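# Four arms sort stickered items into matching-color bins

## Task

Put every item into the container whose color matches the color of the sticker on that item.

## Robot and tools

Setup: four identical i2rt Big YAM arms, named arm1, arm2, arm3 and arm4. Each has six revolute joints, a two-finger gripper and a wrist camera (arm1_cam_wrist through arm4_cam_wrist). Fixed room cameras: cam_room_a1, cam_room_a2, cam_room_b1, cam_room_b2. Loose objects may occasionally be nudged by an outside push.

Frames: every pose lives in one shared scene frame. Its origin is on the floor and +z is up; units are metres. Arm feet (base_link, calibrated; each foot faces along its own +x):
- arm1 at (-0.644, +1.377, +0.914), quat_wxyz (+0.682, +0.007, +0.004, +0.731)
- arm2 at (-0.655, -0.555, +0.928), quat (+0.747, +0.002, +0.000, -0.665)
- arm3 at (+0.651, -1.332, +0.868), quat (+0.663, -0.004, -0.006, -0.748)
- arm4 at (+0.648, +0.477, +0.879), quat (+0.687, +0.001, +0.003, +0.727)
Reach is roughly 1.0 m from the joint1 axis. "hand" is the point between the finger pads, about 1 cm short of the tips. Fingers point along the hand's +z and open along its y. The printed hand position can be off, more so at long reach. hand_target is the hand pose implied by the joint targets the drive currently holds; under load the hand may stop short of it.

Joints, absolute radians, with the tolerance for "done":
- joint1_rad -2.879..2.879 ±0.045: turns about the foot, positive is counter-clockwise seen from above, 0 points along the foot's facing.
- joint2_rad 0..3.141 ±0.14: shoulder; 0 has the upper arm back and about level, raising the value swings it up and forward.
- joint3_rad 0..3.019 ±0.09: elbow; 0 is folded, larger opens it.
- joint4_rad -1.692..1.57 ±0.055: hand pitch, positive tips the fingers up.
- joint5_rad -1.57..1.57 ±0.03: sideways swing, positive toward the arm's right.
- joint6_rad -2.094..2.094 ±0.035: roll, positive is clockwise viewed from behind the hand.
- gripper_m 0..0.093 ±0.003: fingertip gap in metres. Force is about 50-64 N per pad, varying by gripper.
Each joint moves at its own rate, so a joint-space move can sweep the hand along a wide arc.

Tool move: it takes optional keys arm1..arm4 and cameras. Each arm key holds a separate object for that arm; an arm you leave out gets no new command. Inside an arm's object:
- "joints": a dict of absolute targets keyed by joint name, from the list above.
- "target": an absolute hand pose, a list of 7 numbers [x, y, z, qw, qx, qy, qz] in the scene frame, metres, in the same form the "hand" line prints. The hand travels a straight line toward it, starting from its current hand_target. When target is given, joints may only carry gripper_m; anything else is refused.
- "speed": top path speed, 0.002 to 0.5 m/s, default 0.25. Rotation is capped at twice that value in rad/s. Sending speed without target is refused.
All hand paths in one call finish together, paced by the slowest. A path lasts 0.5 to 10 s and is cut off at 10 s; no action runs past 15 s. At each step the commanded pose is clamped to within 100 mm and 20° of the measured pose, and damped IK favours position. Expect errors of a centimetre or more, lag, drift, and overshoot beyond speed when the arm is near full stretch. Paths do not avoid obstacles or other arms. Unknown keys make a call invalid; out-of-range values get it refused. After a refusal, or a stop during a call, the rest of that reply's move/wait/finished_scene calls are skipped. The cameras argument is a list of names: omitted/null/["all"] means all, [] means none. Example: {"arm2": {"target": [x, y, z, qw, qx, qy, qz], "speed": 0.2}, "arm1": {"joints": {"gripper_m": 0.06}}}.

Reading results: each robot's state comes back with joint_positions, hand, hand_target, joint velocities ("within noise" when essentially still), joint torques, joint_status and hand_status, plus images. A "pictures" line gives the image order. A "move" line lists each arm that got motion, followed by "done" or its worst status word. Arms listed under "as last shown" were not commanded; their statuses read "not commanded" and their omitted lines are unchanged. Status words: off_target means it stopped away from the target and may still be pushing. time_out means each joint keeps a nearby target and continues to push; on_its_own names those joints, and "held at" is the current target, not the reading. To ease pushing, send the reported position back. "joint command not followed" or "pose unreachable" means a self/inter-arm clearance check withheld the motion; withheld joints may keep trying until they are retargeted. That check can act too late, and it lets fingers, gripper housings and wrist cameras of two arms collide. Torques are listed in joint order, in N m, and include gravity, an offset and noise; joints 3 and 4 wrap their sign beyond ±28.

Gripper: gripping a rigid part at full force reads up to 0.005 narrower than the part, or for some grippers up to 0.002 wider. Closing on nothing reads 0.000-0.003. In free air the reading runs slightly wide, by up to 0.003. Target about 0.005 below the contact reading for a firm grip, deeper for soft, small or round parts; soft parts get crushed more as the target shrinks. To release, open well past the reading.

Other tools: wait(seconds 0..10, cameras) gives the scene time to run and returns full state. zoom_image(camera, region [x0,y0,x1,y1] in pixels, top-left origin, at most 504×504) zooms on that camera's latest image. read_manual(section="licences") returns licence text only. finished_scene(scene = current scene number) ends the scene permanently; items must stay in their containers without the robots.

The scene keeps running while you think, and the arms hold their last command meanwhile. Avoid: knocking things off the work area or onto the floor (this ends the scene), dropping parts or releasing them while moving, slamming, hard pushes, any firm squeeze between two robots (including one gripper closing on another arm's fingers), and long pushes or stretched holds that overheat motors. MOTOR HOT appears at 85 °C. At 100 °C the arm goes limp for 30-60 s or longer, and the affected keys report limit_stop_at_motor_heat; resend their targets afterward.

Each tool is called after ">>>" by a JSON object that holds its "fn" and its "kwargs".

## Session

>>> {"fn": "move", "kwargs": {"arm1": {"joints": {"joint1_rad": 1.5, "joint2_rad": 1.0, "joint3_rad": 1.2, "joint4_rad": -0.9, "joint5_rad": 0, "joint6_rad": 0}}, "arm2": {"joints": {"joint1_rad": -1.69, "joint2_rad": 1.0, "joint3_rad": 1.2, "joint4_rad": -0.9, "joint5_rad": 0, "joint6_rad": 0}}, "arm3": {"joints": {"joint1_rad": 1.69, "joint2_rad": 1.0, "joint3_rad": 1.2, "joint4_rad": -0.9, "joint5_rad": 0, "joint6_rad": 0}}, "arm4": {"joints": {"joint1_rad": -1.63, "joint2_rad": 1.0, "joint3_rad": 1.2, "joint4_rad": -0.9, "joint5_rad": 0, "joint6_rad": 0}}, "cameras": ["arm1_cam_wrist", "arm2_cam_wrist", "arm3_cam_wrist", "arm4_cam_wrist", "cam_room_b1", "cam_room_b2"]}}

Scene clock: 1.93 s.
Joint torques (N m): arm1=[-1.61 -4.37 14.89 2.07 0.05 -0.05] | arm2=[0.73 -9.05 13.96 2.61 -0.05 -0.08] | arm3=[1.55 -8.18 10.77 1.91 0.12 -0.1] | arm4=[1.03 -8.41 11.03 1.68 0.03 0.17]
Motor temperatures (°C): arm1=[20 23 28 23 21 21 21] | arm2=[23 24 27 22 22 20 23] | arm3=[24 23 24 23 24 23 23] | arm4=[21 22 24 22 24 21 24]
Heat: arm1: hottest joint3_rad 28 °C; arm2: hottest joint3_rad 27 °C; arm3: hottest joint1_rad 24 °C; arm4: hottest joint3_rad 24 °C.
move: arm1 done; arm2 done; arm3 done; arm4 done
Joint velocities: within noise
arm1.joint_positions: joint1_rad=+1.497 joint2_rad=+1.003 joint3_rad=+1.166 joint4_rad=-0.917 joint5_rad=-0.002 joint6_rad=+0.007 gripper_m=+0.09398
arm1.joint_status: all done
arm1.hand: x=-1.0694 y=+1.3785 z=+1.3004 quat_wxyz=(+0.000, +0.915, -0.005, -0.404) (m; scene frame)
arm1.hand_target: x=-1.0742 y=+1.3776 z=+1.3241 quat_wxyz=(-0.001, +0.903, -0.001, -0.429) (m; scene frame)
arm1.hand_status: not commanded
arm2.joint_positions: joint1_rad=-1.691 joint2_rad=+1.013 joint3_rad=+1.175 joint4_rad=-0.910 joint5_rad=+0.001 joint6_rad=+0.015 gripper_m=+0.09400
arm2.joint_status: all done
arm2.hand: x=-1.0920 y=-0.5547 z=+1.3096 quat_wxyz=(-0.001, -0.917, +0.008, +0.399) (m; scene frame)
arm2.hand_target: x=-1.0926 y=-0.5551 z=+1.3305 quat_wxyz=(+0.002, -0.907, +0.000, +0.421) (m; scene frame)
arm2.hand_status: not commanded
arm3.joint_positions: joint1_rad=+1.683 joint2_rad=+1.012 joint3_rad=+1.190 joint4_rad=-0.911 joint5_rad=-0.002 joint6_rad=+0.006 gripper_m=+0.09398
arm3.joint_status: all done
arm3.hand: x=+1.0879 y=-1.3300 z=+1.2586 quat_wxyz=(-0.407, -0.003, -0.913, +0.006) (m; scene frame)
arm3.hand_target: x=+1.0874 y=-1.3272 z=+1.2711 quat_wxyz=(-0.422, +0.002, -0.907, +0.007) (m; scene frame)
arm3.hand_status: not commanded
arm4.joint_positions: joint1_rad=-1.632 joint2_rad=+1.014 joint3_rad=+1.176 joint4_rad=-0.914 joint5_rad=+0.001 joint6_rad=-0.012 gripper_m=+0.09398
arm4.joint_status: all done
arm4.hand: x=+1.0856 y=+0.4761 z=+1.2590 quat_wxyz=(-0.396, +0.004, -0.918, +0.005) (m; scene frame)
arm4.hand_target: x=+1.0867 y=+0.4770 z=+1.2805 quat_wxyz=(-0.420, -0.001, -0.908, +0.002) (m; scene frame)
arm4.hand_status: not commanded
pictures: arm1_cam_wrist, arm2_cam_wrist, arm3_cam_wrist, arm4_cam_wrist, cam_room_b1, cam_room_b2
Images, in order (width x height): arm1_cam_wrist 672x504, arm2_cam_wrist 672x504, arm3_cam_wrist 672x504, arm4_cam_wrist 672x504, cam_room_b1 672x504, cam_room_b2 672x504.

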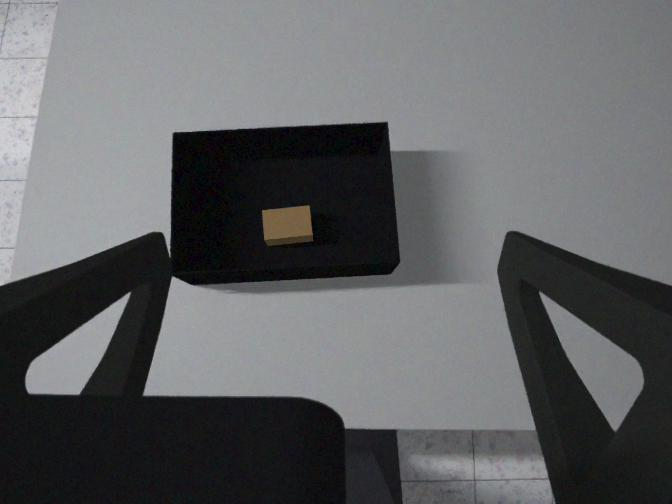

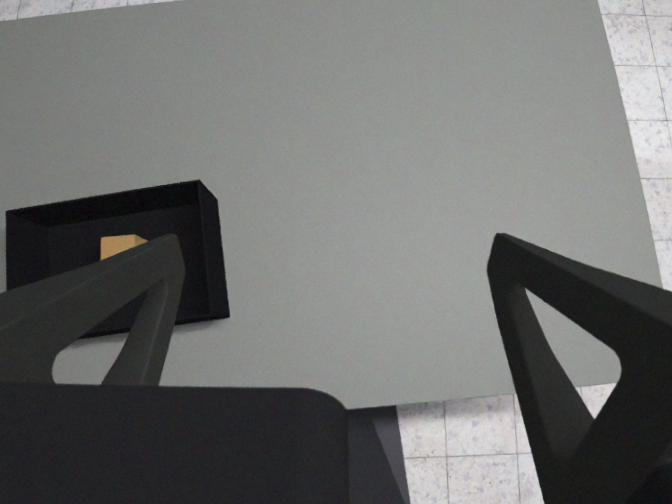

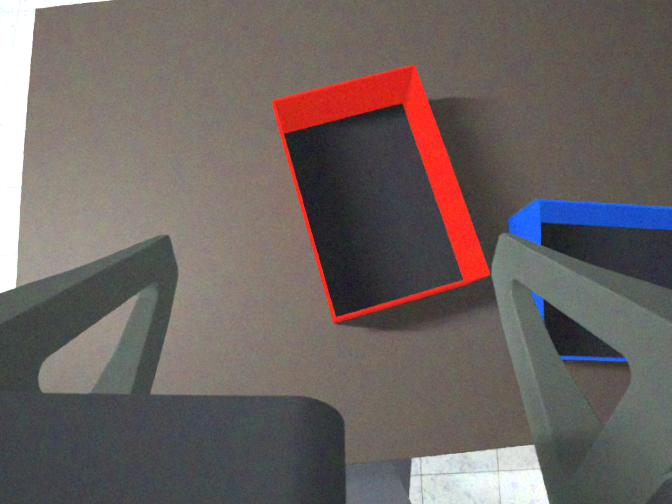

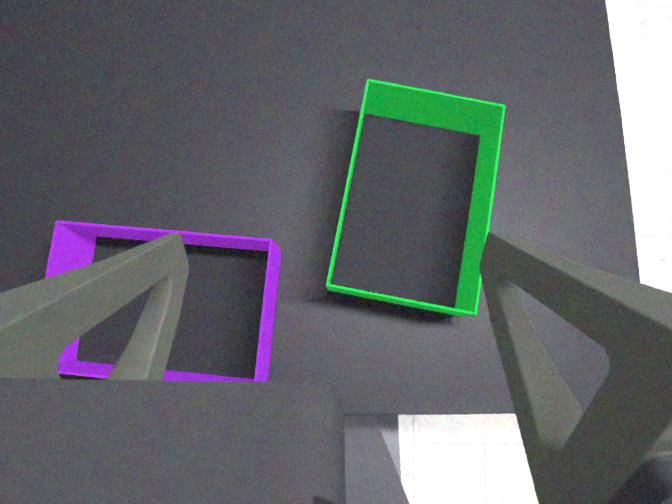

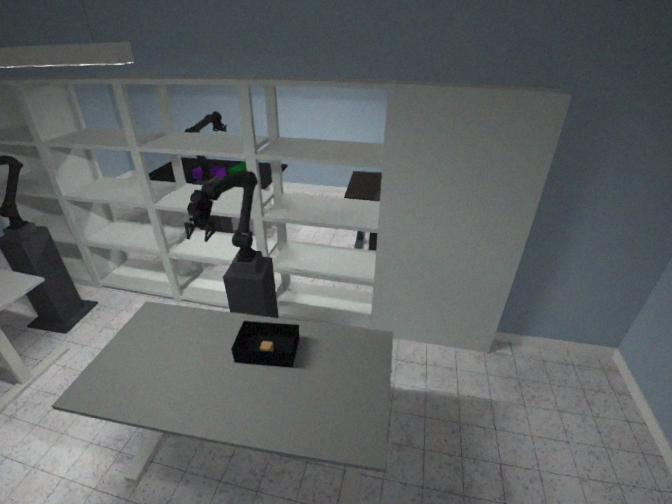

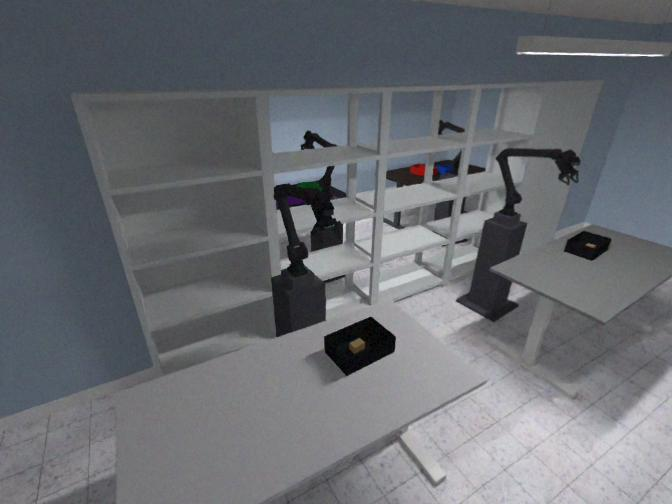

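>>> {"fn": "zoom_image", "kwargs": {"camera": "cam_room_b1", "region": [236, 320, 300, 368]}}

>>> {"fn": "zoom_image", "kwargs": {"camera": "cam_room_b2", "region": [326, 320, 390, 368]}}

>>> {"fn": "zoom_image", "kwargs": {"camera": "arm1_cam_wrist", "region": [230, 180, 350, 270]}}

>>> {"fn": "zoom_image", "kwargs": {"camera": "arm2_cam_wrist", "region": [70, 210, 190, 300]}}

Scaled by 7.875.

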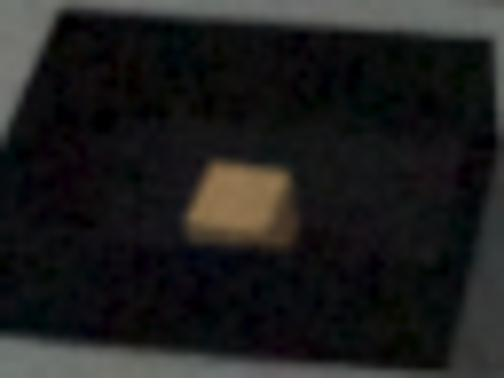

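Scaled by 7.875.

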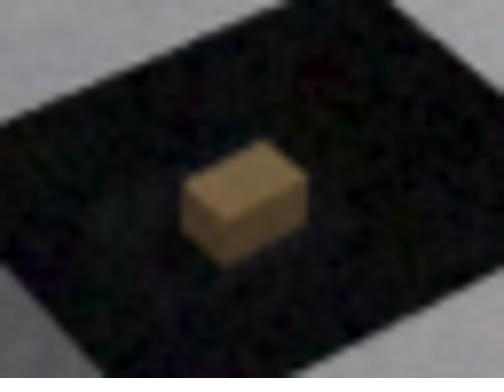

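Scaled by 4.200.

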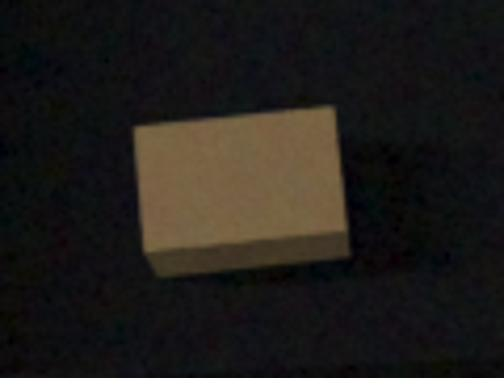

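Scaled by 4.200.

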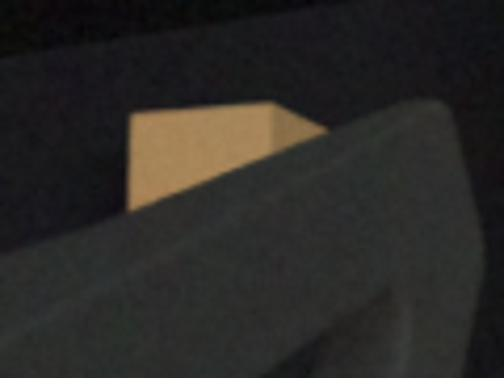

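>>> {"fn": "move", "kwargs": {"arm1": {"target": [-1.252, 1.316, 0.918, -0.0097, -0.9753, -0.0439, 0.2162], "speed": 0.35}, "arm2": {"target": [-1.2455, -0.870, 0.914, -0.0108, -0.975, -0.0488, 0.2161], "speed": 0.35}, "arm3": {"joints": {"joint1_rad": -1.987, "joint2_rad": 0.1, "joint3_rad": 1.0, "joint4_rad": -0.7, "joint5_rad": 0, "joint6_rad": 0}}, "arm4": {"joints": {"joint1_rad": 0.905, "joint2_rad": 0.1, "joint3_rad": 1.0, "joint4_rad": -0.7, "joint5_rad": 0, "joint6_rad": 0}}, "cameras": ["arm1_cam_wrist", "arm2_cam_wrist"]}}

Scene clock: 56.87 s.
Joint torques (N m): arm1=[-0.44 -14.51 13.12 1.43 -0.03 0.06] | arm2=[0.62 -20.54 13.38 1.11 0.07 0.21] | arm3=[0.5 8.29 7.65 2.11 -0.05 -0.12] | arm4=[1.14 7.71 7.68 1.76 0.12 0.16]
Motor temperatures (°C): arm1=[20 24 37 23 21 21 21] | arm2=[23 25 34 22 22 20 23] | arm3=[24 23 29 23 24 23 23] | arm4=[21 22 30 22 24 21 24]
Heat: arm1: hottest joint3_rad 37 °C; arm2: hottest joint3_rad 34 °C; arm3: hottest joint3_rad 29 °C; arm4: hottest joint3_rad 30 °C.
move: arm1 off_target; arm2 off_target; arm3 done; arm4 done
Joint velocities: within noise
arm1.joint_positions: joint1_rad=+1.594 joint2_rad=+1.921 joint3_rad=+1.178 joint4_rad=-0.472 joint5_rad=+0.002 joint6_rad=+0.007 gripper_m=+0.09398
arm1.joint_status: not commanded
arm1.hand: x=-1.2243 y=+1.3247 z=+0.8972 quat_wxyz=(+0.006, +0.982, +0.042, -0.185) (m; scene frame)
arm1.hand_target: x=-1.2502 y=+1.3160 z=+0.9190 quat_wxyz=(+0.010, +0.975, +0.044, -0.216) (m; scene frame)
arm1.hand_status: off_target (0.036 m and 3.7 deg from the pose sent, 0.428 m and 23.4 deg at the start)
arm2.joint_positions: joint1_rad=-1.150 joint2_rad=+2.047 joint3_rad=+1.396 joint4_rad=-0.543 joint5_rad=+0.180 joint6_rad=+0.385 gripper_m=+0.09400
arm2.joint_status: not commanded
arm2.hand: x=-1.2284 y=-0.8605 z=+0.9040 quat_wxyz=(-0.002, -0.977, -0.058, +0.205) (m; scene frame)
arm2.hand_target: x=-1.2447 y=-0.8696 z=+0.9144 quat_wxyz=(-0.011, -0.975, -0.049, +0.216) (m; scene frame)
arm2.hand_status: off_target (0.022 m and 2.0 deg from the pose sent, 0.529 m and 23.0 deg at the start)
arm3.joint_positions: joint1_rad=-1.977 joint2_rad=+0.088 joint3_rad=+0.995 joint4_rad=-0.710 joint5_rad=+0.001 joint6_rad=+0.006 gripper_m=+0.09402
arm3.joint_status: all done
arm3.hand: x=+0.5405 y=-1.2590 z=+1.4466 quat_wxyz=(+0.195, -0.614, +0.172, +0.745) (m; scene frame)
arm3.hand_target: x=+0.5386 y=-1.2566 z=+1.4503 quat_wxyz=(+0.201, -0.612, +0.173, +0.745) (m; scene frame)
arm3.hand_status: not commanded
arm4.joint_positions: joint1_rad=+0.902 joint2_rad=+0.093 joint3_rad=+0.986 joint4_rad=-0.713 joint5_rad=-0.001 joint6_rad=-0.012 gripper_m=+0.09402
arm4.joint_status: all done
arm4.hand: x=+0.5422 y=+0.5557 z=+1.4540 quat_wxyz=(-0.234, +0.611, -0.191, -0.732) (m; scene frame)
arm4.hand_target: x=+0.5439 y=+0.5543 z=+1.4631 quat_wxyz=(-0.231, +0.603, -0.192, -0.740) (m; scene frame)
arm4.hand_status: not commanded
pictures: arm1_cam_wrist, arm2_cam_wrist
Images, in order (width x height): arm1_cam_wrist 672x504, arm2_cam_wrist 672x504.

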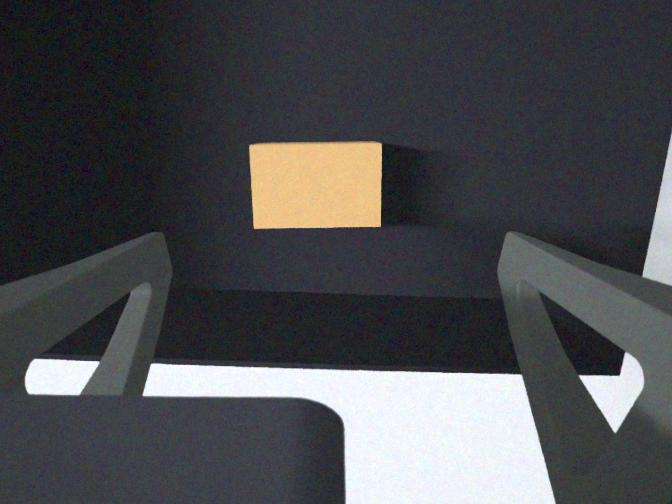

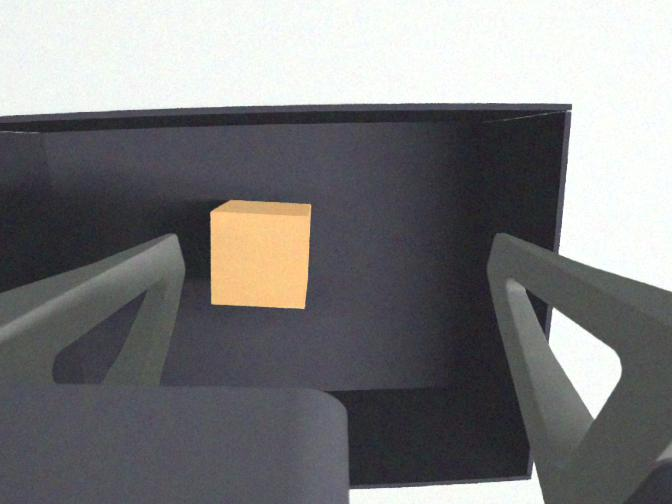

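>>> {"fn": "move", "kwargs": {"arm1": {"target": [-1.254, 1.308, 0.768, -0.0095, -0.9833, -0.0542, 0.1733], "speed": 0.2}, "arm2": {"target": [-1.215, -0.906, 0.764, -0.006, -0.9759, -0.0268, 0.2163], "speed": 0.2}, "cameras": ["arm1_cam_wrist", "arm2_cam_wrist"]}}

Scene clock: 107.93 s.
Joint torques (N m): arm1=[-0.97 -15.62 10.21 1.52 -0.07 -0.03] | arm2=[0.97 -20.95 10.29 2.06 0.39 0.21] | arm3=[0.5 8.35 7.64 2.11 -0.05 -0.11] | arm4=[0.85 8.06 7.57 1.81 0.11 0.17]
Motor temperatures (°C): arm1=[20 25 35 23 21 21 21] | arm2=[23 26 34 22 22 20 23] | arm3=[24 24 28 23 24 23 23] | arm4=[21 23 30 22 24 21 24]
Heat: arm1: hottest joint3_rad 35 °C; arm2: hottest joint3_rad 34 °C; arm3: hottest joint3_rad 28 °C; arm4: hottest joint3_rad 30 °C.
move: arm1 off_target; arm2 off_target
Joint velocities: within noise
arm1.joint_positions: joint1_rad=+1.605 joint2_rad=+2.226 joint3_rad=+1.242 joint4_rad=-0.304 joint5_rad=-0.001 joint6_rad=+0.007 gripper_m=+0.09398
arm1.joint_status: not commanded
arm1.hand: x=-1.2293 y=+1.3177 z=+0.7579 quat_wxyz=(+0.006, +0.988, +0.048, -0.148) (m; scene frame)
arm1.hand_target: x=-1.2528 y=+1.3081 z=+0.7688 quat_wxyz=(+0.010, +0.983, +0.054, -0.173) (m; scene frame)
arm1.hand_status: off_target (0.028 m and 3.1 deg from the pose sent, 0.134 m and 2.0 deg at the start)
arm2.joint_positions: joint1_rad=-1.071 joint2_rad=+2.305 joint3_rad=+1.396 joint4_rad=-0.316 joint5_rad=+0.222 joint6_rad=+0.506 gripper_m=+0.09400
arm2.joint_status: not commanded
arm2.hand: x=-1.2013 y=-0.8951 z=+0.7636 quat_wxyz=(+0.003, -0.979, -0.035, +0.202) (m; scene frame)
arm2.hand_target: x=-1.2144 y=-0.9056 z=+0.7644 quat_wxyz=(-0.006, -0.976, -0.027, +0.216) (m; scene frame)
arm2.hand_status: off_target (0.018 m and 2.2 deg from the pose sent, 0.148 m and 3.8 deg at the start)
arm3, arm4: as last shown
pictures: arm1_cam_wrist, arm2_cam_wrist
Images, in order (width x height): arm1_cam_wrist 672x504, arm2_cam_wrist 672x504.

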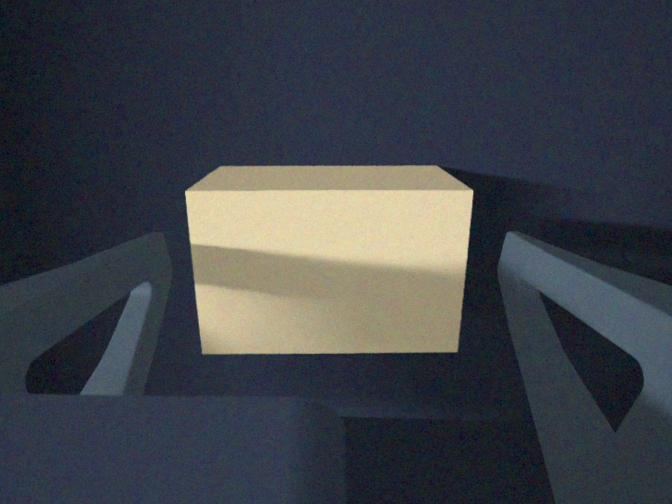

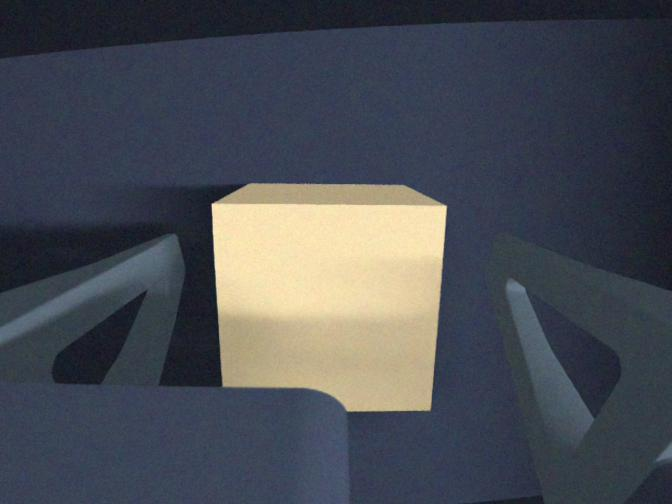

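>>> {"fn": "move", "kwargs": {"arm1": {"joints": {"gripper_m": 0.04}}, "arm2": {"joints": {"gripper_m": 0.03}}, "cameras": []}}

>>> {"fn": "move", "kwargs": {"arm1": {"target": [-1.18, 1.32, 0.96, -0.0095, -0.9833, -0.0542, 0.1733], "speed": 0.3}, "arm2": {"target": [-1.15, -0.86, 0.96, -0.006, -0.9759, -0.0268, 0.2163], "speed": 0.3}, "cameras": []}}

>>> {"fn": "move", "kwargs": {"arm1": {"joints": {"joint1_rad": -2.247, "joint2_rad": 0.4, "joint3_rad": 1.2, "joint4_rad": -0.8, "joint5_rad": 0, "joint6_rad": 0}}, "arm2": {"joints": {"joint1_rad": 0.918, "joint2_rad": 0.4, "joint3_rad": 1.2, "joint4_rad": -0.8, "joint5_rad": 0, "joint6_rad": 0}}, "cameras": ["arm1_cam_wrist", "arm2_cam_wrist", "arm3_cam_wrist", "arm4_cam_wrist", "cam_room_a1", "cam_room_a2"]}}

Scene clock: 115.40 s.
Joint torques (N m): arm1=[-1.2 -15.62 10.21 1.35 -0.01 0.08] | arm2=[0.91 -21.01 10.29 2.03 0.31 0.19] | arm3=[0.62 8.18 7.64 2.14 -0.04 -0.11] | arm4=[0.85 8.06 7.53 1.84 0.13 0.17]
Motor temperatures (°C): arm1=[20 25 35 23 21 21 21] | arm2=[23 26 34 22 22 20 23] | arm3=[24 24 28 23 24 23 23] | arm4=[21 23 30 22 24 21 24]
Heat: arm1: hottest joint3_rad 35 °C; arm2: hottest joint3_rad 34 °C; arm3: hottest joint3_rad 28 °C; arm4: hottest joint3_rad 30 °C.
move: arm1 off_target; arm2 off_target
Joint velocities: within noise
arm1.joint_positions: joint1_rad=+1.605 joint2_rad=+2.226 joint3_rad=+1.242 joint4_rad=-0.304 joint5_rad=-0.002 joint6_rad=+0.007 gripper_m=+0.06817
arm1.joint_status: gripper_m off_target (ended at +0.06821, target +0.04000)
arm1.hand: x=-1.2295 y=+1.3176 z=+0.7580 quat_wxyz=(+0.007, +0.988, +0.048, -0.148) (m; scene frame)
arm1.hand_target: x=-1.2528 y=+1.3081 z=+0.7688 quat_wxyz=(+0.010, +0.983, +0.054, -0.173) (m; scene frame)
arm1.hand_status: not commanded
arm2.joint_positions: joint1_rad=-1.071 joint2_rad=+2.305 joint3_rad=+1.396 joint4_rad=-0.315 joint5_rad=+0.224 joint6_rad=+0.509 gripper_m=+0.05305
arm2.joint_status: gripper_m off_target (ended at +0.05308, target +0.03000)
arm2.hand: x=-1.2016 y=-0.8950 z=+0.7638 quat_wxyz=(+0.003, -0.979, -0.034, +0.203) (m; scene frame)
arm2.hand_target: x=-1.2144 y=-0.9056 z=+0.7644 quat_wxyz=(-0.006, -0.976, -0.027, +0.216) (m; scene frame)
arm2.hand_status: not commanded
arm3, arm4: as last shown
pictures: none
No camera images: "cameras" was empty.

Scene clock: 116.90 s.
Joint torques (N m): arm1=[-1.49 -11.75 9.5 0.76 -0.06 -0.09] | arm2=[0.97 -17.55 8.8 1.1 0.33 0.19] | arm3=[0.56 8.41 7.62 2.13 -0.06 -0.12] | arm4=[0.62 7.94 7.62 1.78 0.11 0.15]
Motor temperatures (°C): arm1=[20 25 35 23 21 21 21] | arm2=[23 27 34 22 22 20 23] | arm3=[24 24 28 23 24 23 23] | arm4=[21 23 30 22 24 21 24]
Heat: arm1: hottest joint3_rad 35 °C; arm2: hottest joint3_rad 34 °C; arm3: hottest joint3_rad 28 °C; arm4: hottest joint3_rad 30 °C.
move: arm1 done; arm2 off_target
Joint velocities: within noise
arm1.joint_positions: joint1_rad=+1.605 joint2_rad=+1.731 joint3_rad=+1.105 joint4_rad=-0.605 joint5_rad=-0.004 joint6_rad=+0.005 gripper_m=+0.06819
arm1.joint_status: not commanded
arm1.hand: x=-1.1810 y=+1.3213 z=+0.9602 quat_wxyz=(+0.009, +0.983, +0.049, -0.177) (m; scene frame)
arm1.hand_target: x=-1.1800 y=+1.3201 z=+0.9599 quat_wxyz=(+0.010, +0.983, +0.054, -0.173) (m; scene frame)
arm1.hand_status: done (0.002 m and 0.7 deg from the pose sent, 0.208 m and 3.0 deg at the start)
arm2.joint_positions: joint1_rad=-1.071 joint2_rad=+1.807 joint3_rad=+1.204 joint4_rad=-0.559 joint5_rad=+0.224 joint6_rad=+0.509 gripper_m=+0.05305
arm2.joint_status: not commanded
arm2.hand: x=-1.1565 y=-0.8634 z=+0.9706 quat_wxyz=(-0.013, -0.973, -0.030, +0.228) (m; scene frame)
arm2.hand_target: x=-1.1500 y=-0.8599 z=+0.9601 quat_wxyz=(-0.006, -0.976, -0.027, +0.216) (m; scene frame)
arm2.hand_status: off_target (0.013 m and 1.7 deg from the pose sent, 0.206 m and 2.0 deg at the start)
arm3, arm4: as last shown
pictures: none
No camera images: "cameras" was empty.

Scene clock: 119.50 s.
Joint torques (N m): arm1=[-2.43 5.66 12.03 1.59 -0.04 -0.01] | arm2=[1.08 2.9 9.51 2.11 0.15 -0.05] | arm3=[0.5 8.29 7.58 2.13 -0.05 -0.11] | arm4=[0.62 7.88 7.62 1.85 0.15 0.15]
Motor temperatures (°C): arm1=[20 25 35 23 21 21 21] | arm2=[23 27 34 22 22 20 23] | arm3=[24 24 28 23 24 23 23] | arm4=[21 23 30 22 24 21 24]
Heat: arm1: hottest joint3_rad 35 °C; arm2: hottest joint3_rad 34 °C; arm3: hottest joint3_rad 28 °C; arm4: hottest joint3_rad 30 °C.
move: arm1 done; arm2 done
Joint velocities: within noise
arm1.joint_positions: joint1_rad=-2.240 joint2_rad=+0.392 joint3_rad=+1.169 joint4_rad=-0.794 joint5_rad=+0.002 joint6_rad=+0.005 gripper_m=+0.06825
arm1.joint_status: all done
arm1.hand: x=-0.4566 y=+1.2530 z=+1.5125 quat_wxyz=(-0.665, -0.212, -0.686, +0.207) (m; scene frame)
arm1.hand_target: x=-0.4607 y=+1.2546 z=+1.5254 quat_wxyz=(-0.669, -0.211, -0.680, +0.212) (m; scene frame)
arm1.hand_status: not commanded
arm2.joint_positions: joint1_rad=+0.913 joint2_rad=+0.401 joint3_rad=+1.197 joint4_rad=-0.789 joint5_rad=-0.004 joint6_rad=+0.012 gripper_m=+0.05304
arm2.joint_status: all done
arm2.hand: x=-0.4738 y=-0.6666 z=+1.5435 quat_wxyz=(-0.686, -0.192, -0.678, +0.183) (m; scene frame)
arm2.hand_target: x=-0.4746 y=-0.6657 z=+1.5427 quat_wxyz=(-0.682, -0.188, -0.681, +0.186) (m; scene frame)
arm2.hand_status: not commanded
arm3, arm4: as last shown
pictures: arm1_cam_wrist, arm2_cam_wrist, arm3_cam_wrist, arm4_cam_wrist, cam_room_a1, cam_room_a2
Images, in order (width x height): arm1_cam_wrist 672x504, arm2_cam_wrist 672x504, arm3_cam_wrist 672x504, arm4_cam_wrist 672x504, cam_room_a1 672x504, cam_room_a2 672x504.

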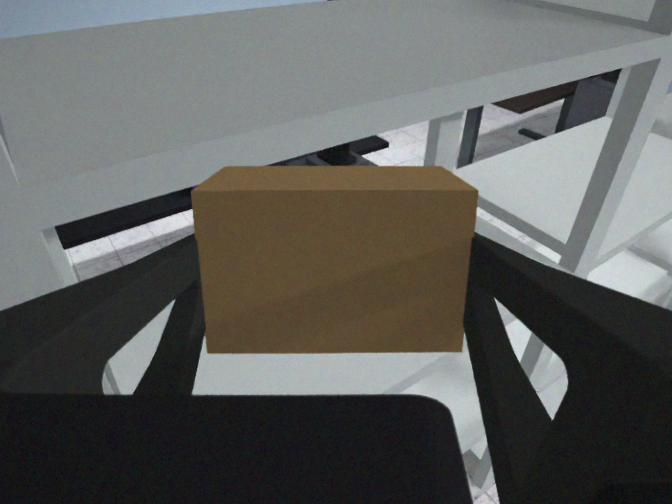

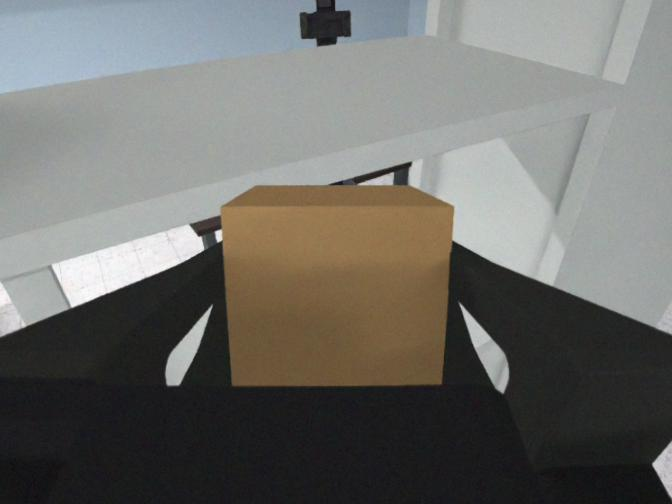

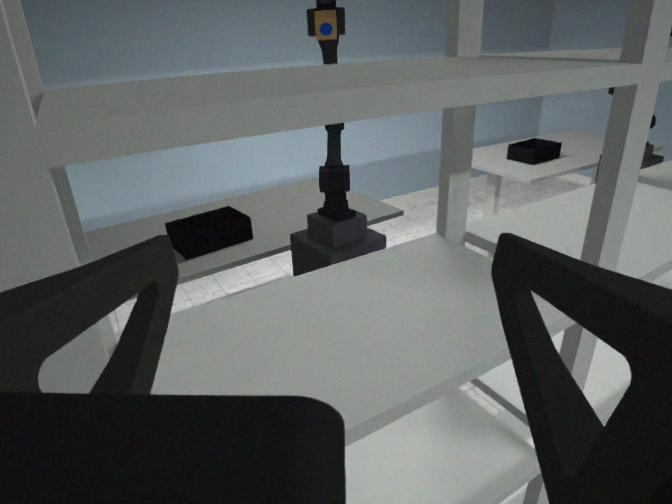

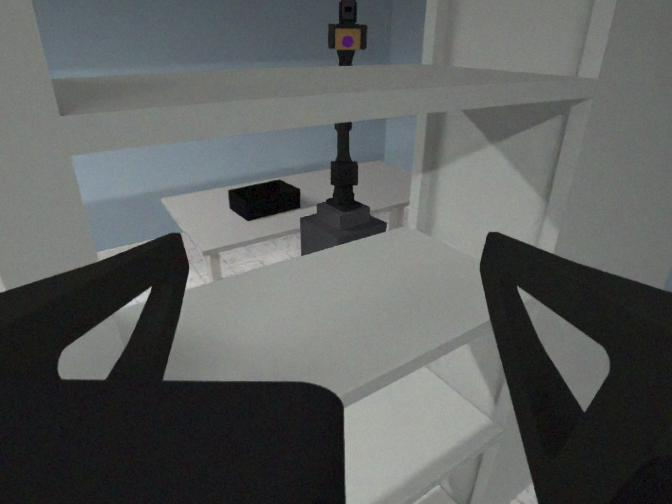

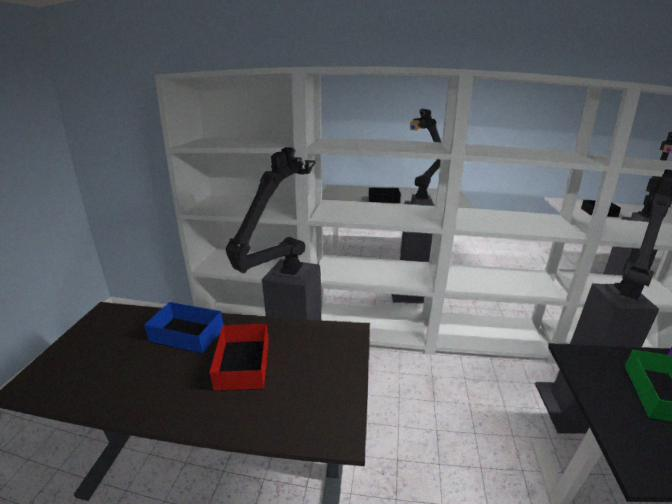

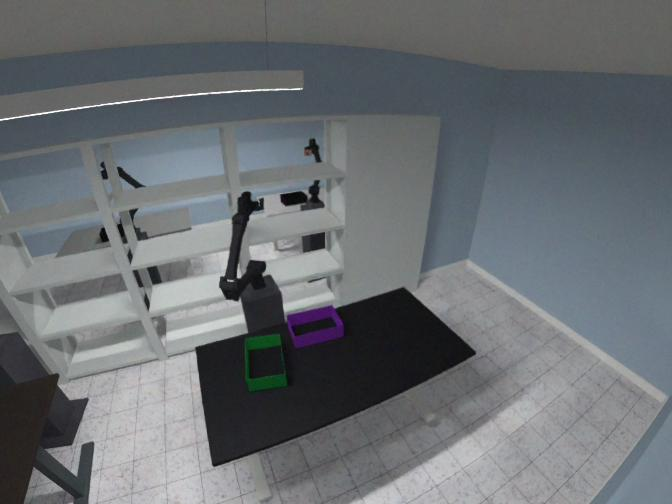

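>>> {"fn": "move", "kwargs": {"arm1": {"joints": {"joint1_rad": -2.247, "joint2_rad": 0.7, "joint3_rad": 1.0, "joint4_rad": -1.2, "joint5_rad": 0, "joint6_rad": 0}}, "arm2": {"joints": {"joint1_rad": 0.918, "joint2_rad": 0.7, "joint3_rad": 1.0, "joint4_rad": -1.2, "joint5_rad": 0, "joint6_rad": 0}}, "cameras": []}}

>>> {"fn": "move", "kwargs": {"arm1": {"joints": {"joint1_rad": -2.247, "joint2_rad": 1.291, "joint3_rad": 1.0, "joint4_rad": -0.84, "joint5_rad": 0, "joint6_rad": 0}}, "arm2": {"joints": {"joint1_rad": 0.918, "joint2_rad": 1.305, "joint3_rad": 0.958, "joint4_rad": -0.767, "joint5_rad": 0, "joint6_rad": 0}}, "cameras": []}}

>>> {"fn": "move", "kwargs": {"arm1": {"target": [0.010, 0.917, 1.083, 0.1821, 0.2934, 0.9367, -0.0570], "speed": 0.25}, "arm2": {"target": [0.003, -0.947, 1.080, 0.2087, 0.2589, 0.9413, -0.0574], "speed": 0.25}, "cameras": ["arm1_cam_wrist", "arm2_cam_wrist"]}}

>>> {"fn": "move", "kwargs": {"arm1": {"target": [0.010, 0.917, 1.045, 0.1821, 0.2934, 0.9367, -0.0570], "speed": 0.1}, "arm2": {"target": [0.003, -0.947, 1.034, 0.2087, 0.2589, 0.9413, -0.0574], "speed": 0.1}, "cameras": []}}

>>> {"fn": "move", "kwargs": {"arm1": {"target": [0.010, 0.917, 1.020, 0.1821, 0.2934, 0.9367, -0.0570], "speed": 0.1}, "arm2": {"target": [0.003, -0.947, 1.012, 0.2087, 0.2589, 0.9413, -0.0574], "speed": 0.1}, "cameras": ["arm1_cam_wrist", "arm2_cam_wrist"]}}

Scene clock: 147.73 s.
Joint torques (N m): arm1=[-2.14 0.56 14.46 1.02 -0.02 -0.04] | arm2=[1.14 -3.08 13.2 1.46 0.14 -0.04] | arm3=[0.5 8.23 7.61 2.15 -0.05 -0.11] | arm4=[1.2 7.88 7.62 1.81 0.14 0.13]
Motor temperatures (°C): arm1=[20 24 35 23 21 21 22] | arm2=[23 26 34 22 22 20 24] | arm3=[24 24 28 23 24 23 23] | arm4=[21 23 30 22 24 21 24]
Heat: arm1: hottest joint3_rad 35 °C; arm2: hottest joint3_rad 34 °C; arm3: hottest joint3_rad 28 °C; arm4: hottest joint3_rad 30 °C.
move: arm1 done; arm2 done
Joint velocities: within noise
arm1.joint_positions: joint1_rad=-2.240 joint2_rad=+0.701 joint3_rad=+0.963 joint4_rad=-1.192 joint5_rad=+0.002 joint6_rad=+0.005 gripper_m=+0.06825
arm1.joint_status: all done
arm1.hand: x=-0.3980 y=+1.2108 z=+1.2381 quat_wxyz=(-0.293, -0.283, -0.908, +0.094) (m; scene frame)
arm1.hand_target: x=-0.3974 y=+1.2084 z=+1.2565 quat_wxyz=(-0.307, -0.282, -0.904, +0.099) (m; scene frame)
arm1.hand_status: not commanded
arm2.joint_positions: joint1_rad=+0.913 joint2_rad=+0.703 joint3_rad=+0.979 joint4_rad=-1.187 joint5_rad=-0.004 joint6_rad=+0.012 gripper_m=+0.05304
arm2.joint_status: all done
arm2.hand: x=-0.4027 y=-0.7081 z=+1.2648 quat_wxyz=(-0.313, -0.258, -0.910, +0.081) (m; scene frame)
arm2.hand_target: x=-0.4034 y=-0.7067 z=+1.2749 quat_wxyz=(-0.318, -0.251, -0.910, +0.085) (m; scene frame)
arm2.hand_status: not commanded
arm3, arm4: as last shown
pictures: none
No camera images: "cameras" was empty.

Scene clock: 149.07 s.
Joint torques (N m): arm1=[-2.26 -7.71 13.96 1.62 -0.01 -0.03] | arm2=[1.08 -11.46 10.78 2.4 0.14 -0.05] | arm3=[0.5 8.23 7.62 2.13 -0.04 -0.11] | arm4=[1.32 7.88 7.62 1.84 0.15 0.18]
Motor temperatures (°C): arm1=[20 24 35 23 21 21 22] | arm2=[23 26 34 22 22 20 24] | arm3=[24 24 28 23 24 23 23] | arm4=[21 23 30 22 24 21 24]
Heat: arm1: hottest joint3_rad 35 °C; arm2: hottest joint3_rad 34 °C; arm3: hottest joint3_rad 28 °C; arm4: hottest joint3_rad 30 °C.
move: arm1 done; arm2 done
Joint velocities: within noise
arm1.joint_positions: joint1_rad=-2.240 joint2_rad=+1.300 joint3_rad=+0.963 joint4_rad=-0.856 joint5_rad=+0.002 joint6_rad=+0.005 gripper_m=+0.06825
arm1.joint_status: all done
arm1.hand: x=-0.2811 y=+1.1293 z=+1.0664 quat_wxyz=(-0.172, -0.293, -0.939, +0.057) (m; scene frame)
arm1.hand_target: x=-0.2691 y=+1.1178 z=+1.0885 quat_wxyz=(-0.200, -0.292, -0.933, +0.066) (m; scene frame)
arm1.hand_status: not commanded
arm2.joint_positions: joint1_rad=+0.913 joint2_rad=+1.305 joint3_rad=+0.959 joint4_rad=-0.786 joint5_rad=-0.004 joint6_rad=+0.012 gripper_m=+0.05304
arm2.joint_status: all done
arm2.hand: x=-0.2682 y=-0.7881 z=+1.0896 quat_wxyz=(-0.211, -0.266, -0.939, +0.053) (m; scene frame)
arm2.hand_target: x=-0.2639 y=-0.7888 z=+1.0912 quat_wxyz=(-0.219, -0.258, -0.939, +0.058) (m; scene frame)
arm2.hand_status: not commanded
arm3, arm4: as last shown
pictures: none
No camera images: "cameras" was empty.

Scene clock: 151.47 s.
Joint torques (N m): arm1=[-2.96 -21.01 17.35 0.61 -0.05 -0.04] | arm2=[1.32 -22.3 16.92 1.02 0.15 -0.04] | arm3=[0.56 8.29 7.62 2.14 -0.05 -0.11] | arm4=[1.03 7.88 7.54 1.83 0.13 0.13]
Motor temperatures (°C): arm1=[20 24 36 23 21 21 22] | arm2=[23 26 34 22 22 20 24] | arm3=[24 24 28 23 24 23 23] | arm4=[21 23 30 22 24 21 24]
Heat: arm1: hottest joint3_rad 36 °C; arm2: hottest joint3_rad 34 °C; arm3: hottest joint3_rad 28 °C; arm4: hottest joint3_rad 30 °C.
move: arm1 off_target; arm2 off_target
Joint velocities: within noise
arm1.joint_positions: joint1_rad=-2.244 joint2_rad=+2.267 joint3_rad=+2.291 joint4_rad=-1.246 joint5_rad=-0.008 joint6_rad=+0.002 gripper_m=+0.06825
arm1.joint_status: not commanded
arm1.hand: x=+0.0030 y=+0.9325 z=+1.0582 quat_wxyz=(-0.159, -0.293, -0.941, +0.049) (m; scene frame)
arm1.hand_target: x=+0.0085 y=+0.9180 z=+1.0830 quat_wxyz=(-0.183, -0.293, -0.937, +0.058) (m; scene frame)
arm1.hand_status: off_target (0.030 m and 2.8 deg from the pose sent, 0.361 m and 1.2 deg at the start)
arm2.joint_positions: joint1_rad=+0.913 joint2_rad=+2.103 joint3_rad=+1.956 joint4_rad=-1.013 joint5_rad=+0.001 joint6_rad=+0.012 gripper_m=+0.05304
arm2.joint_status: not commanded
arm2.hand: x=-0.0139 y=-0.9417 z=+1.0693 quat_wxyz=(-0.197, -0.268, -0.942, +0.052) (m; scene frame)
arm2.hand_target: x=+0.0018 y=-0.9464 z=+1.0800 quat_wxyz=(-0.210, -0.259, -0.941, +0.058) (m; scene frame)
arm2.hand_status: off_target (0.021 m and 1.7 deg from the pose sent, 0.315 m and 1.0 deg at the start)
arm3, arm4: as last shown
pictures: arm1_cam_wrist, arm2_cam_wrist
Images, in order (width x height): arm1_cam_wrist 672x504, arm2_cam_wrist 672x504.

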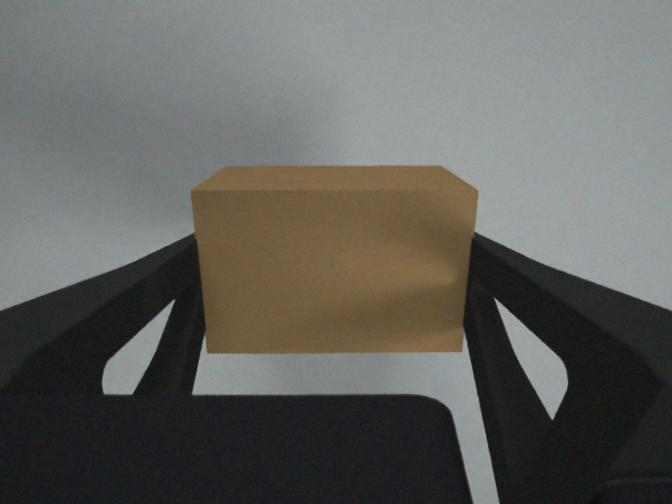

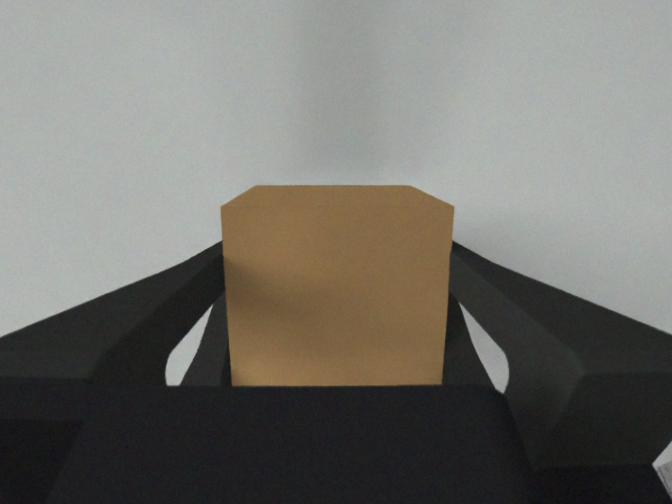

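Scene clock: 152.57 s.
Joint torques (N m): arm1=[-2.78 -20.13 11.97 1.54 -0.07 -0.05] | arm2=[1.26 -22.12 10.36 2.41 0.13 -0.05] | arm3=[0.44 8.29 7.62 2.11 -0.05 -0.11] | arm4=[0.56 8.06 7.69 1.87 0.15 0.15]
Motor temperatures (°C): arm1=[20 25 36 23 21 21 22] | arm2=[23 26 34 22 22 20 24] | arm3=[24 24 28 23 24 23 23] | arm4=[21 23 30 22 24 21 24]
Heat: arm1: hottest joint3_rad 36 °C; arm2: hottest joint3_rad 34 °C; arm3: hottest joint3_rad 28 °C; arm4: hottest joint3_rad 30 °C.
move: arm1 off_target; arm2 off_target
Joint velocities: within noise
arm1.joint_positions: joint1_rad=-2.244 joint2_rad=+2.270 joint3_rad=+2.263 joint4_rad=-1.177 joint5_rad=-0.008 joint6_rad=+0.002 gripper_m=+0.06825
arm1.joint_status: not commanded
arm1.hand: x=+0.0107 y=+0.9272 z=+1.0491 quat_wxyz=(-0.177, -0.292, -0.938, +0.054) (m; scene frame)
arm1.hand_target: x=+0.0097 y=+0.9172 z=+1.0451 quat_wxyz=(-0.182, -0.293, -0.937, +0.057) (m; scene frame)
arm1.hand_status: off_target (0.011 m and 0.7 deg from the pose sent, 0.022 m and 2.8 deg at the start)
arm2.joint_positions: joint1_rad=+0.913 joint2_rad=+2.123 joint3_rad=+1.956 joint4_rad=-0.944 joint5_rad=+0.001 joint6_rad=+0.012 gripper_m=+0.05304
arm2.joint_status: not commanded
arm2.hand: x=-0.0005 y=-0.9497 z=+1.0619 quat_wxyz=(-0.221, -0.266, -0.936, +0.058) (m; scene frame)
arm2.hand_target: x=+0.0020 y=-0.9466 z=+1.0342 quat_wxyz=(-0.209, -0.259, -0.941, +0.057) (m; scene frame)
arm2.hand_status: off_target (0.028 m and 1.7 deg from the pose sent, 0.040 m and 1.7 deg at the start)
arm3.joint_positions: joint1_rad=-1.977 joint2_rad=+0.088 joint3_rad=+0.995 joint4_rad=-0.710 joint5_rad=+0.001 joint6_rad=+0.006 gripper_m=+0.09402
arm3.joint_status: not commanded
arm3.hand: x=+0.5405 y=-1.2590 z=+1.4466 quat_wxyz=(+0.195, -0.614, +0.172, +0.745) (m; scene frame)
arm3.hand_target: x=+0.5386 y=-1.2566 z=+1.4503 quat_wxyz=(+0.201, -0.612, +0.173, +0.745) (m; scene frame)
arm3.hand_status: not commanded
arm4.joint_positions: joint1_rad=+0.902 joint2_rad=+0.093 joint3_rad=+0.986 joint4_rad=-0.713 joint5_rad=-0.001 joint6_rad=-0.012 gripper_m=+0.09402
arm4.joint_status: not commanded
arm4.hand: x=+0.5422 y=+0.5557 z=+1.4540 quat_wxyz=(-0.234, +0.611, -0.191, -0.732) (m; scene frame)
arm4.hand_target: x=+0.5439 y=+0.5543 z=+1.4631 quat_wxyz=(-0.231, +0.603, -0.192, -0.740) (m; scene frame)
arm4.hand_status: not commanded
pictures: none
No camera images: "cameras" was empty.

Scene clock: 153.57 s.
Joint torques (N m): arm1=[-3.49 -19.55 11.15 1.59 -0.03 -0.04] | arm2=[1.26 -22.3 10.48 2.43 0.13 -0.05] | arm3=[0.5 8.23 7.65 2.11 -0.04 -0.11] | arm4=[1.2 7.77 7.72 1.91 0.12 0.17]
Motor temperatures (°C): arm1=[20 25 36 23 21 21 22] | arm2=[23 26 34 22 22 20 24] | arm3=[24 24 28 23 24 23 23] | arm4=[21 23 30 22 24 21 24]
Heat: arm1: hottest joint3_rad 36 °C; arm2: hottest joint3_rad 34 °C; arm3: hottest joint3_rad 28 °C; arm4: hottest joint3_rad 30 °C.
move: arm1 off_target; arm2 off_target
Joint velocities: within noise
arm1.joint_positions: joint1_rad=-2.244 joint2_rad=+2.270 joint3_rad=+2.213 joint4_rad=-1.115 joint5_rad=-0.008 joint6_rad=+0.002 gripper_m=+0.06825
arm1.joint_status: not commanded
arm1.hand: x=+0.0121 y=+0.9261 z=+1.0308 quat_wxyz=(-0.182, -0.292, -0.937, +0.056) (m; scene frame)
arm1.hand_target: x=+0.0097 y=+0.9172 z=+1.0200 quat_wxyz=(-0.182, -0.293, -0.937, +0.057) (m; scene frame)
arm1.hand_status: off_target (0.014 m and 0.2 deg from the pose sent, 0.031 m and 0.7 deg at the start)
arm2.joint_positions: joint1_rad=+0.913 joint2_rad=+2.139 joint3_rad=+1.921 joint4_rad=-0.896 joint5_rad=+0.001 joint6_rad=+0.012 gripper_m=+0.05304
arm2.joint_status: not commanded
arm2.hand: x=-0.0003 y=-0.9498 z=+1.0384 quat_wxyz=(-0.220, -0.266, -0.937, +0.058) (m; scene frame)
arm2.hand_target: x=+0.0021 y=-0.9467 z=+1.0124 quat_wxyz=(-0.209, -0.259, -0.941, +0.057) (m; scene frame)
arm2.hand_status: off_target (0.027 m and 1.6 deg from the pose sent, 0.050 m and 1.7 deg at the start)
arm3, arm4: as last shown
pictures: arm1_cam_wrist, arm2_cam_wrist
Images, in order (width x height): arm1_cam_wrist 672x504, arm2_cam_wrist 672x504.

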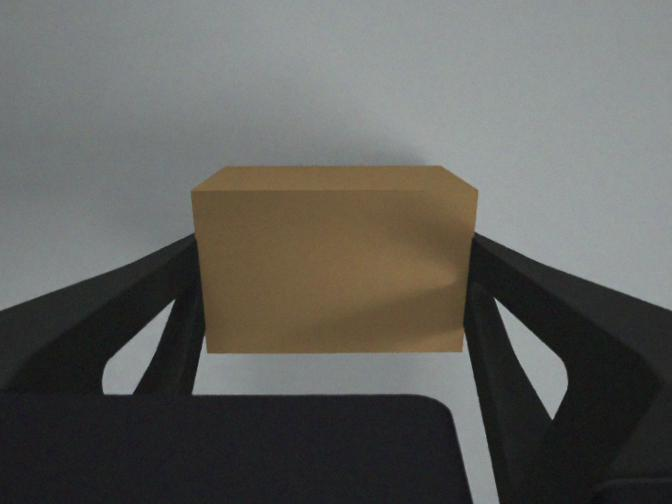

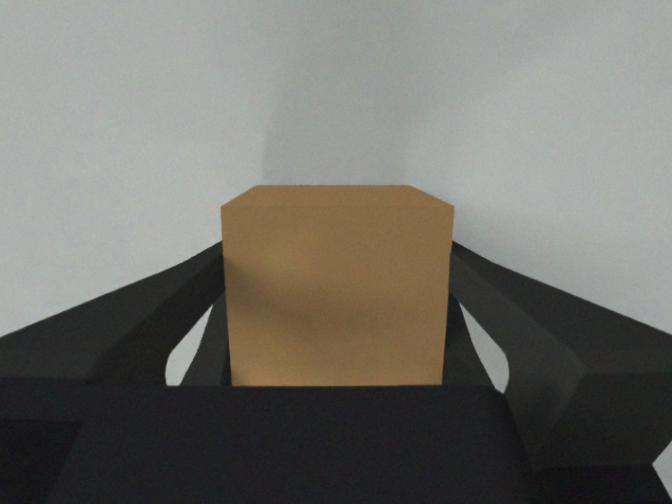

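>>> {"fn": "move", "kwargs": {"arm1": {"target": [0.010, 0.917, 1.010, 0.1821, 0.2934, 0.9367, -0.0570], "speed": 0.1}, "arm2": {"target": [0.003, -0.947, 1.002, 0.2087, 0.2589, 0.9413, -0.0574], "speed": 0.1}, "cameras": ["arm1_cam_wrist", "arm2_cam_wrist"]}}

Scene clock: 158.23 s.
Joint torques (N m): arm1=[-3.19 -19.84 10.04 1.84 -0.09 -0.03] | arm2=[1.32 -21.71 9.76 2.56 0.11 -0.05] | arm3=[0.5 8.35 7.64 2.17 -0.05 -0.11] | arm4=[1.03 7.94 7.61 1.89 0.11 0.18]
Motor temperatures (°C): arm1=[20 25 36 23 21 21 22] | arm2=[23 26 34 22 22 20 24] | arm3=[24 24 28 23 24 23 23] | arm4=[21 23 30 22 24 21 24]
Heat: arm1: hottest joint3_rad 36 °C; arm2: hottest joint3_rad 34 °C; arm3: hottest joint3_rad 28 °C; arm4: hottest joint3_rad 30 °C.
move: arm1 off_target; arm2 off_target
Joint velocities: within noise
arm1.joint_positions: joint1_rad=-2.244 joint2_rad=+2.270 joint3_rad=+2.206 joint4_rad=-1.096 joint5_rad=-0.008 joint6_rad=+0.002 gripper_m=+0.06825
arm1.joint_status: not commanded
arm1.hand: x=+0.0143 y=+0.9246 z=+1.0292 quat_wxyz=(-0.188, -0.291, -0.936, +0.058) (m; scene frame)
arm1.hand_target: x=+0.0096 y=+0.9174 z=+1.0101 quat_wxyz=(-0.182, -0.293, -0.937, +0.057) (m; scene frame)
arm1.hand_status: off_target (0.021 m and 0.8 deg from the pose sent, 0.023 m and 0.2 deg at the start)
arm2.joint_positions: joint1_rad=+0.913 joint2_rad=+2.139 joint3_rad=+1.915 joint4_rad=-0.876 joint5_rad=+0.001 joint6_rad=+0.012 gripper_m=+0.05304
arm2.joint_status: not commanded
arm2.hand: x=+0.0018 y=-0.9511 z=+1.0375 quat_wxyz=(-0.226, -0.266, -0.935, +0.060) (m; scene frame)
arm2.hand_target: x=+0.0016 y=-0.9464 z=+1.0028 quat_wxyz=(-0.209, -0.259, -0.941, +0.057) (m; scene frame)
arm2.hand_status: off_target (0.036 m and 2.2 deg from the pose sent, 0.037 m and 1.6 deg at the start)
arm3, arm4: as last shown
pictures: arm1_cam_wrist, arm2_cam_wrist
Images, in order (width x height): arm1_cam_wrist 672x504, arm2_cam_wrist 672x504.

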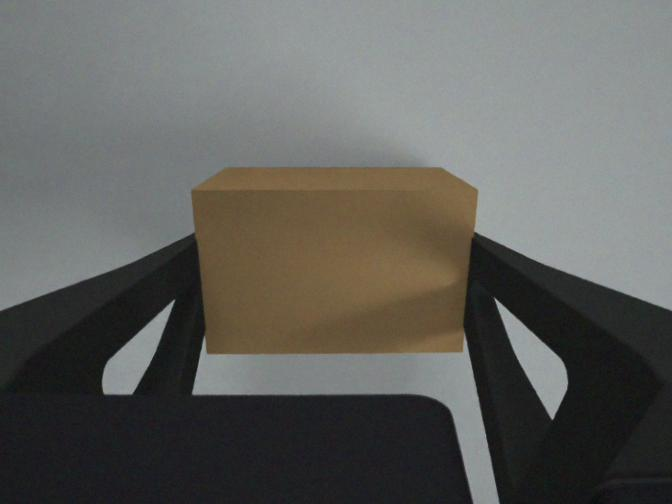

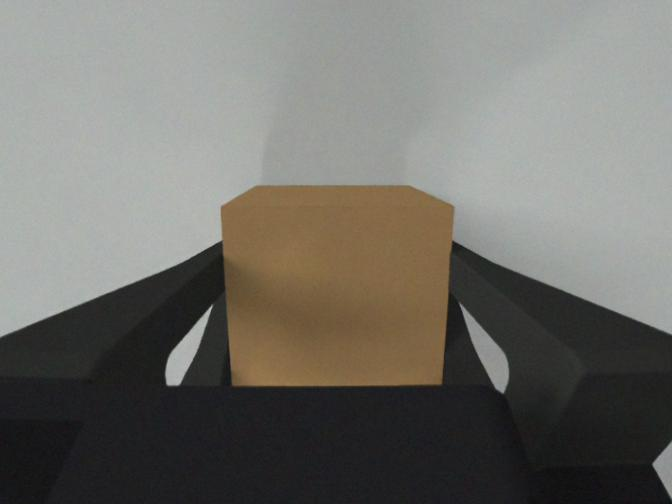

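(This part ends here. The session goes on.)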